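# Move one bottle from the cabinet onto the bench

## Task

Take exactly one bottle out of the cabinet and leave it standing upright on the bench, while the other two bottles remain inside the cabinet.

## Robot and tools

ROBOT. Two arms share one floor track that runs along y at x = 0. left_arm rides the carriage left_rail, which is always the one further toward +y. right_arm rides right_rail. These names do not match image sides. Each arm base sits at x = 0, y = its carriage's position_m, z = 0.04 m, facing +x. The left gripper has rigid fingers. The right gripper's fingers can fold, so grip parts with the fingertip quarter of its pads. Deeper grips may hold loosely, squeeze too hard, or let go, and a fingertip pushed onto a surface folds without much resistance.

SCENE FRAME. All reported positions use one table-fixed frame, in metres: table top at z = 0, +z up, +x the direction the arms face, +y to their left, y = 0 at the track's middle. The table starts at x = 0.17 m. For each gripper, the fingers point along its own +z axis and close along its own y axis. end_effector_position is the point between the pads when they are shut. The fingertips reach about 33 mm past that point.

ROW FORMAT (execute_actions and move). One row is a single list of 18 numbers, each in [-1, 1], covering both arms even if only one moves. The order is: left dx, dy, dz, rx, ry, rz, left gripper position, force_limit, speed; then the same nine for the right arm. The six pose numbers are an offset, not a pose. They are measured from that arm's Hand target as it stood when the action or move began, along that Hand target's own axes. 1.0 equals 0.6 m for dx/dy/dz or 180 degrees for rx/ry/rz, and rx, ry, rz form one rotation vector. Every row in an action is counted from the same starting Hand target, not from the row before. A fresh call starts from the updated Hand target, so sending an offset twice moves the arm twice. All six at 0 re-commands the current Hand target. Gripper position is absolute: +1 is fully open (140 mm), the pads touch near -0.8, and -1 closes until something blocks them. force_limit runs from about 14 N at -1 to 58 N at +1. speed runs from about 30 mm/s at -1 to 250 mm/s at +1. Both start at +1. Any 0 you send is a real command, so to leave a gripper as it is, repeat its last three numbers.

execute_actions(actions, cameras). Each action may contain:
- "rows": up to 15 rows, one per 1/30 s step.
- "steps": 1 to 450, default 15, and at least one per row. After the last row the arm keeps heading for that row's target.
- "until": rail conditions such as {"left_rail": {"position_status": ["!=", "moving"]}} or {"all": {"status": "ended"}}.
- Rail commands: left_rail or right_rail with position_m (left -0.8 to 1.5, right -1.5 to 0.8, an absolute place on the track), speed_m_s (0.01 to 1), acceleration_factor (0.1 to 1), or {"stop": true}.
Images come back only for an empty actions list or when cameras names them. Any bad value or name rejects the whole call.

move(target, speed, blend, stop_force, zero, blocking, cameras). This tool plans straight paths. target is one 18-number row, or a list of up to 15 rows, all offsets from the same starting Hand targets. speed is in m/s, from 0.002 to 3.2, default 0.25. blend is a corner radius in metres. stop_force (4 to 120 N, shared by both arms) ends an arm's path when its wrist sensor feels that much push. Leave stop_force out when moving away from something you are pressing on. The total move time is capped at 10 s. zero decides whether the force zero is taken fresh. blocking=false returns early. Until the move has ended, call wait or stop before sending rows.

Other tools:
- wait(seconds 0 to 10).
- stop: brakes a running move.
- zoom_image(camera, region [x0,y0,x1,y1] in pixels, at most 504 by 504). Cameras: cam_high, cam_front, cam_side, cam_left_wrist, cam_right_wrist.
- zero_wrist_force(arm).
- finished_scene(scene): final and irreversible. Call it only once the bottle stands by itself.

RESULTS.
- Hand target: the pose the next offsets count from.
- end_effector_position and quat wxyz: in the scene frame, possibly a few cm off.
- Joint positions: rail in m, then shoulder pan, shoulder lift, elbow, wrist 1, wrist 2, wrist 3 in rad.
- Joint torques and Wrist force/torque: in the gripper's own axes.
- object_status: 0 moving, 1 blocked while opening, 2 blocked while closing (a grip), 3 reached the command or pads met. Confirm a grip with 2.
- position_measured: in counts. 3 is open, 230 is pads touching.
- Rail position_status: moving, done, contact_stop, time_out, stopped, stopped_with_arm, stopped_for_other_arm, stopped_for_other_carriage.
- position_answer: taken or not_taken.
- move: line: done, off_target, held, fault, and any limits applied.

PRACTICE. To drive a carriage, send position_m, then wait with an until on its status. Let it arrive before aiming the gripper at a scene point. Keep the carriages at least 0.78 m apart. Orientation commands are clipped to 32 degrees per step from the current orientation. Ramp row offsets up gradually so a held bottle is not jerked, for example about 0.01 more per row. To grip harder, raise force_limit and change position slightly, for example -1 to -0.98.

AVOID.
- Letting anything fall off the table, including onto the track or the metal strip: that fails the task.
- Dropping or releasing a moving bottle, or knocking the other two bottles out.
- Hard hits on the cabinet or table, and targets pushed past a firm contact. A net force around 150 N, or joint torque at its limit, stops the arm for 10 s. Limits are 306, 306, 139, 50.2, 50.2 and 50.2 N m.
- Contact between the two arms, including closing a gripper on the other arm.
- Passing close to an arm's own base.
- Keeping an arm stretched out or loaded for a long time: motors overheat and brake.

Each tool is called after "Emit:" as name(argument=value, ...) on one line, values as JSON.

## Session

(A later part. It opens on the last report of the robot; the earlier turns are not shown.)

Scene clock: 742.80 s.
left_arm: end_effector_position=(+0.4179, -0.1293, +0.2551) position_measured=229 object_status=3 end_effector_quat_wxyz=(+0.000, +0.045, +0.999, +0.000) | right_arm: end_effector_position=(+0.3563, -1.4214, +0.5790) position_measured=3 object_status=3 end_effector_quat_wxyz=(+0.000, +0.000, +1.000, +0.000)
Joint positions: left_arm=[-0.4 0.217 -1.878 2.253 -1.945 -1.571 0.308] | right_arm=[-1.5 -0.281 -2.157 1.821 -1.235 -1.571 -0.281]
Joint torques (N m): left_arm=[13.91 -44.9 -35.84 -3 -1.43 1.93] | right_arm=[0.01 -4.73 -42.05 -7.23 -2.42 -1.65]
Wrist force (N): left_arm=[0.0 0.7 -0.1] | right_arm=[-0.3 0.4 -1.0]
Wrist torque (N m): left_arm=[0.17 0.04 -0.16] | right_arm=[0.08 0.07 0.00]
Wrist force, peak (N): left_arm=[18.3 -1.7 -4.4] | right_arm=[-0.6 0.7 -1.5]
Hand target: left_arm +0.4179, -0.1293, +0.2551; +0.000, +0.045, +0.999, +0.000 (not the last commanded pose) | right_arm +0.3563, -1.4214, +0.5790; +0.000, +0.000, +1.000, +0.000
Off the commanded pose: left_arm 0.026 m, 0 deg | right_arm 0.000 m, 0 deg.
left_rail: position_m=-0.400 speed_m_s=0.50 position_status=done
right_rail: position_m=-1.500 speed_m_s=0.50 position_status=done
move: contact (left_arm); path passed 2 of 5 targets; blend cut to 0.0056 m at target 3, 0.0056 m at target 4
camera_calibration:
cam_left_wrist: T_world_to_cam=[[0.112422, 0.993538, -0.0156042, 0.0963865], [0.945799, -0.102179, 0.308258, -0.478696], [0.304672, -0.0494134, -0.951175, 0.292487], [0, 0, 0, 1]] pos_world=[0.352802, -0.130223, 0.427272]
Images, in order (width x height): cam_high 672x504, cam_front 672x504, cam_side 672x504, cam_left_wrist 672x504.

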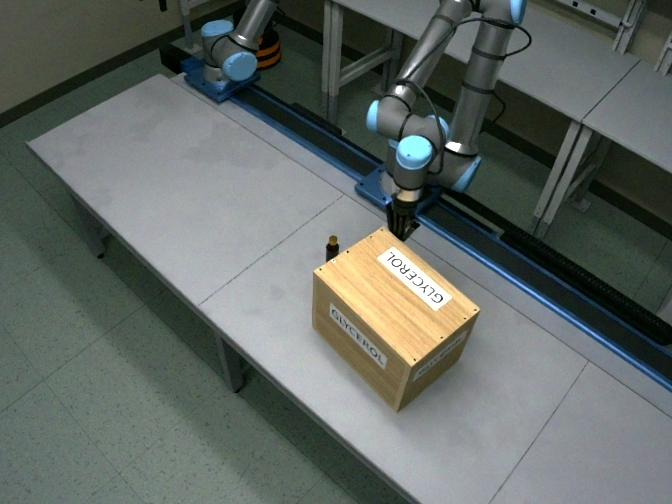

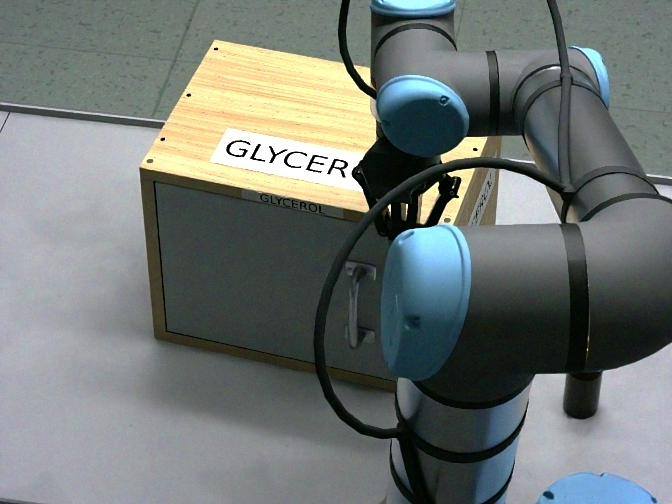

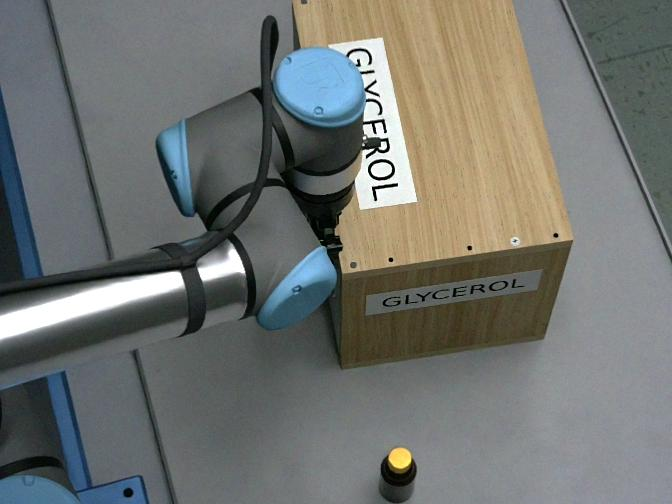

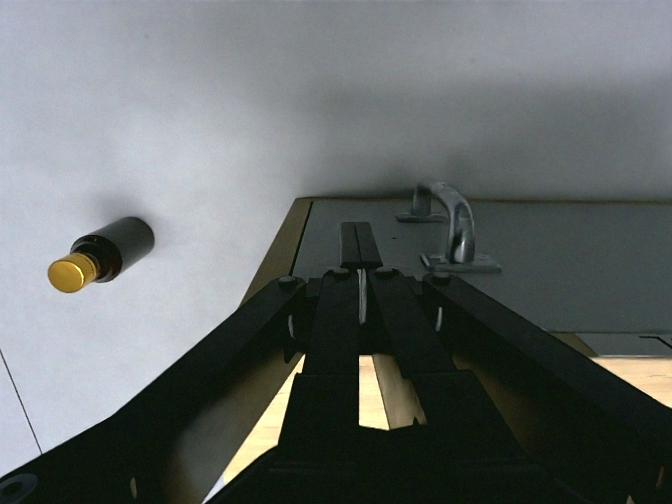

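Emit:
move(target=[[0.1667,0,0,0,0,0,-0.8,-0.1,-1,0,0,0,0,0,0,1,1,1],[0.1667,0,-0.4083,0,0,0,-0.8,-0.1,-1,0,0,0,0,0,0,1,1,1]], speed=0.12, blend=[0.03,0])

Emit:
execute_actions(actions=[{"left_rail":{"position_m":-0.72,"speed_m_s":0.5},"steps":120,"until":{"left_rail":{"position_status":["!=","moving"]}}}], cameras=["all"])

Scene clock: 755.67 s.
left_arm: end_effector_position=(+0.3183, -0.1202, +0.5000) position_measured=229 object_status=3 end_effector_quat_wxyz=(+0.000, +0.045, +0.999, +0.000) | right_arm: end_effector_position=(+0.3563, -1.4214, +0.5790) position_measured=3 object_status=3 end_effector_quat_wxyz=(+0.000, +0.000, +1.000, +0.000)
Joint positions: left_arm=[-0.4 0.297 -2.08 1.931 -1.422 -1.571 0.388] | right_arm=[-1.5 -0.281 -2.157 1.821 -1.235 -1.571 -0.281]
Joint torques (N m): left_arm=[-9.43 9.5 -59.81 -2.85 0.38 -1.46] | right_arm=[-0.01 -4.59 -42.35 -7.31 -2.44 -1.76]
Wrist force (N): left_arm=[-0.3 0.4 0.6] | right_arm=[-0.5 0.3 -0.8]
Wrist torque (N m): left_arm=[0.13 0.10 -0.17] | right_arm=[0.06 0.12 0.00]
Wrist force, peak (N): left_arm=[-1.6 0.7 0.0] | right_arm=[-0.8 0.9 -1.3]
Hand target: left_arm +0.3183, -0.1202, +0.5001; +0.000, +0.045, +0.999, +0.000 | right_arm +0.3563, -1.4214, +0.5790; +0.000, +0.000, +1.000, +0.000
Off the commanded pose: left_arm 0.000 m, 0 deg | right_arm 0.000 m, 0 deg.
left_rail: position_m=-0.400 speed_m_s=0.50 position_status=done
right_rail: position_m=-1.500 speed_m_s=0.50 position_status=done
move: done

Scene clock: 757.63 s.
left_arm: end_effector_position=(+0.3183, -0.4402, +0.5001) position_measured=229 object_status=3 end_effector_quat_wxyz=(+0.000, +0.045, +0.999, +0.000) | right_arm: end_effector_position=(+0.3563, -1.4214, +0.5790) position_measured=3 object_status=3 end_effector_quat_wxyz=(+0.000, +0.000, +1.000, +0.000)
Joint positions: left_arm=[-0.72 0.297 -2.08 1.931 -1.422 -1.571 0.388] | right_arm=[-1.5 -0.281 -2.157 1.821 -1.235 -1.571 -0.281]
Joint torques (N m): left_arm=[-7.33 5.41 -56.46 -3.93 3.89 -1.59] | right_arm=[1.19 -4.86 -41.7 -7.08 -2.42 -1.67]
Wrist force (N): left_arm=[-0.3 0.5 0.8] | right_arm=[-0.5 0.6 -0.7]
Wrist torque (N m): left_arm=[0.13 0.08 -0.17] | right_arm=[0.14 0.12 0.00]
Wrist force, peak (N): left_arm=[-0.1 1.8 0.6] | right_arm=[-0.6 0.7 -1.3]
Hand target: left_arm +0.3183, -0.4402, +0.5001; +0.000, +0.045, +0.999, +0.000 | right_arm +0.3563, -1.4214, +0.5790; +0.000, +0.000, +1.000, +0.000
Tool commands: left_gripper/position=-0.8 left_gripper/force_limit=-0.1 left_gripper/speed=-1.0 right_gripper/position=+1.0 right_gripper/force_limit=+1.0 right_gripper/speed=+1.0
Off the commanded pose: left_arm 0.000 m, 0 deg | right_arm 0.000 m, 0 deg.
left_rail: position_m=-0.720 speed_m_s=0.50 position_status=done
right_rail: position_m=-1.500 speed_m_s=0.50 position_status=done
camera_calibration:
cam_left_wrist: T_world_to_cam=[[0.112422, 0.993538, -0.0156042, 0.420407], [0.945799, -0.102179, 0.308258, -0.49167], [0.304672, -0.0494134, -0.951175, 0.540438], [0, 0, 0, 1]] pos_world=[0.253102, -0.441223, 0.672172]
cam_right_wrist: T_world_to_cam=[[0.0263307, 0.998802, -0.0412403, 1.44613], [0.925086, -0.00871134, 0.379658, -0.573974], [0.378844, -0.0481475, -0.924207, 0.514619], [0, 0, 0, 1]] pos_world=[0.297938, -1.42462, 0.753167]

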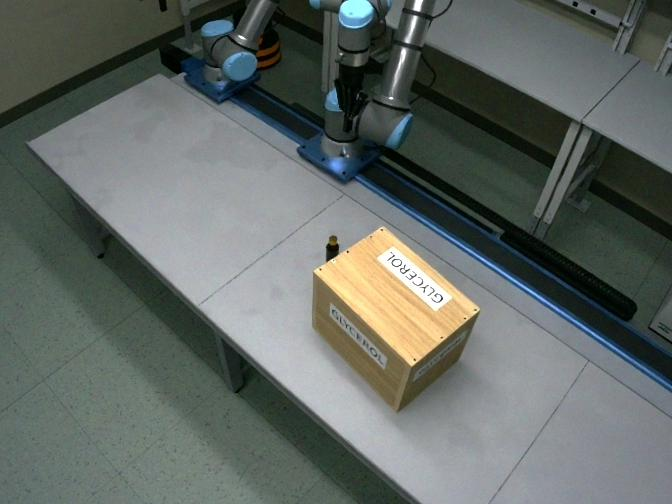

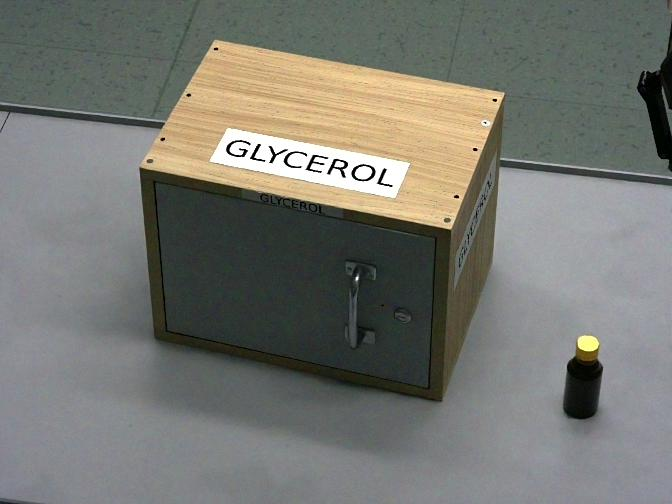

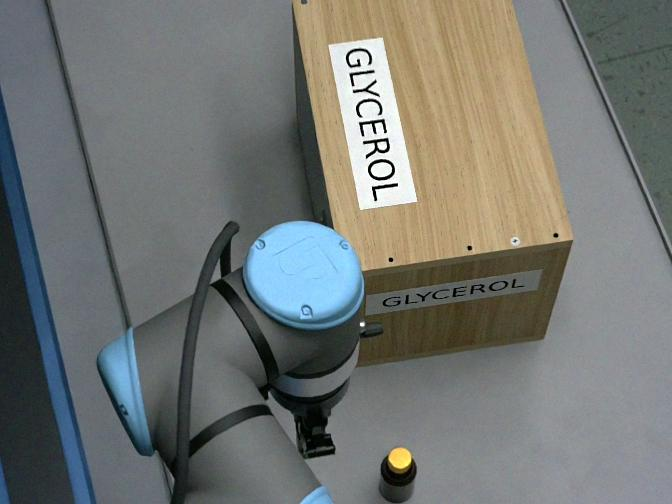

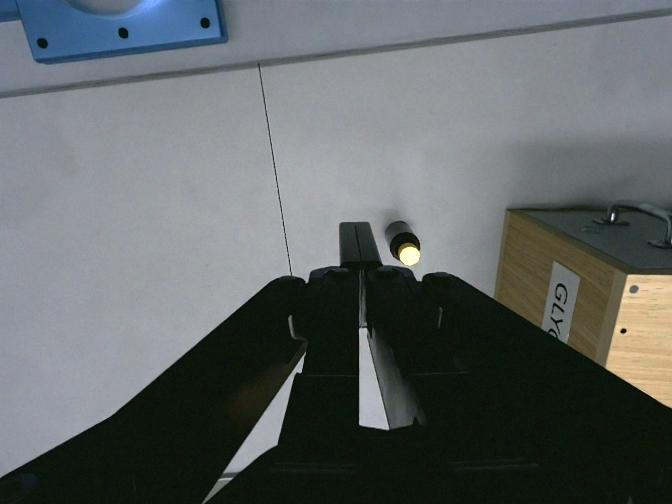

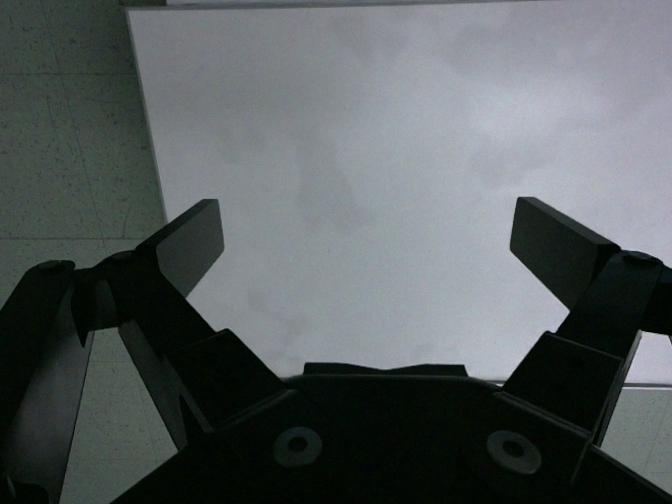

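Emit:
zoom_image(camera="cam_front", region=[300, 160, 520, 410])

Scaled by 2.016 from the camera's 672x504 image, which has a finer 960x720 frame.

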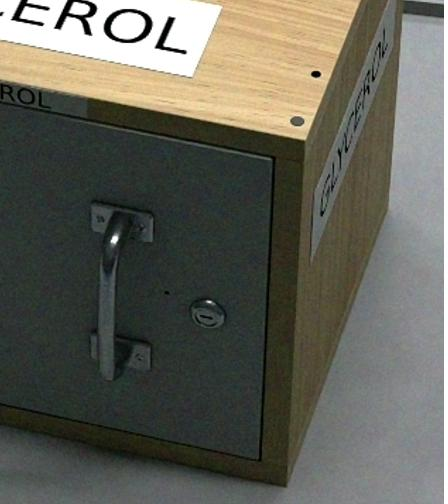

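Emit:
finished_scene(scene=2)

The scene is finished: the task was done.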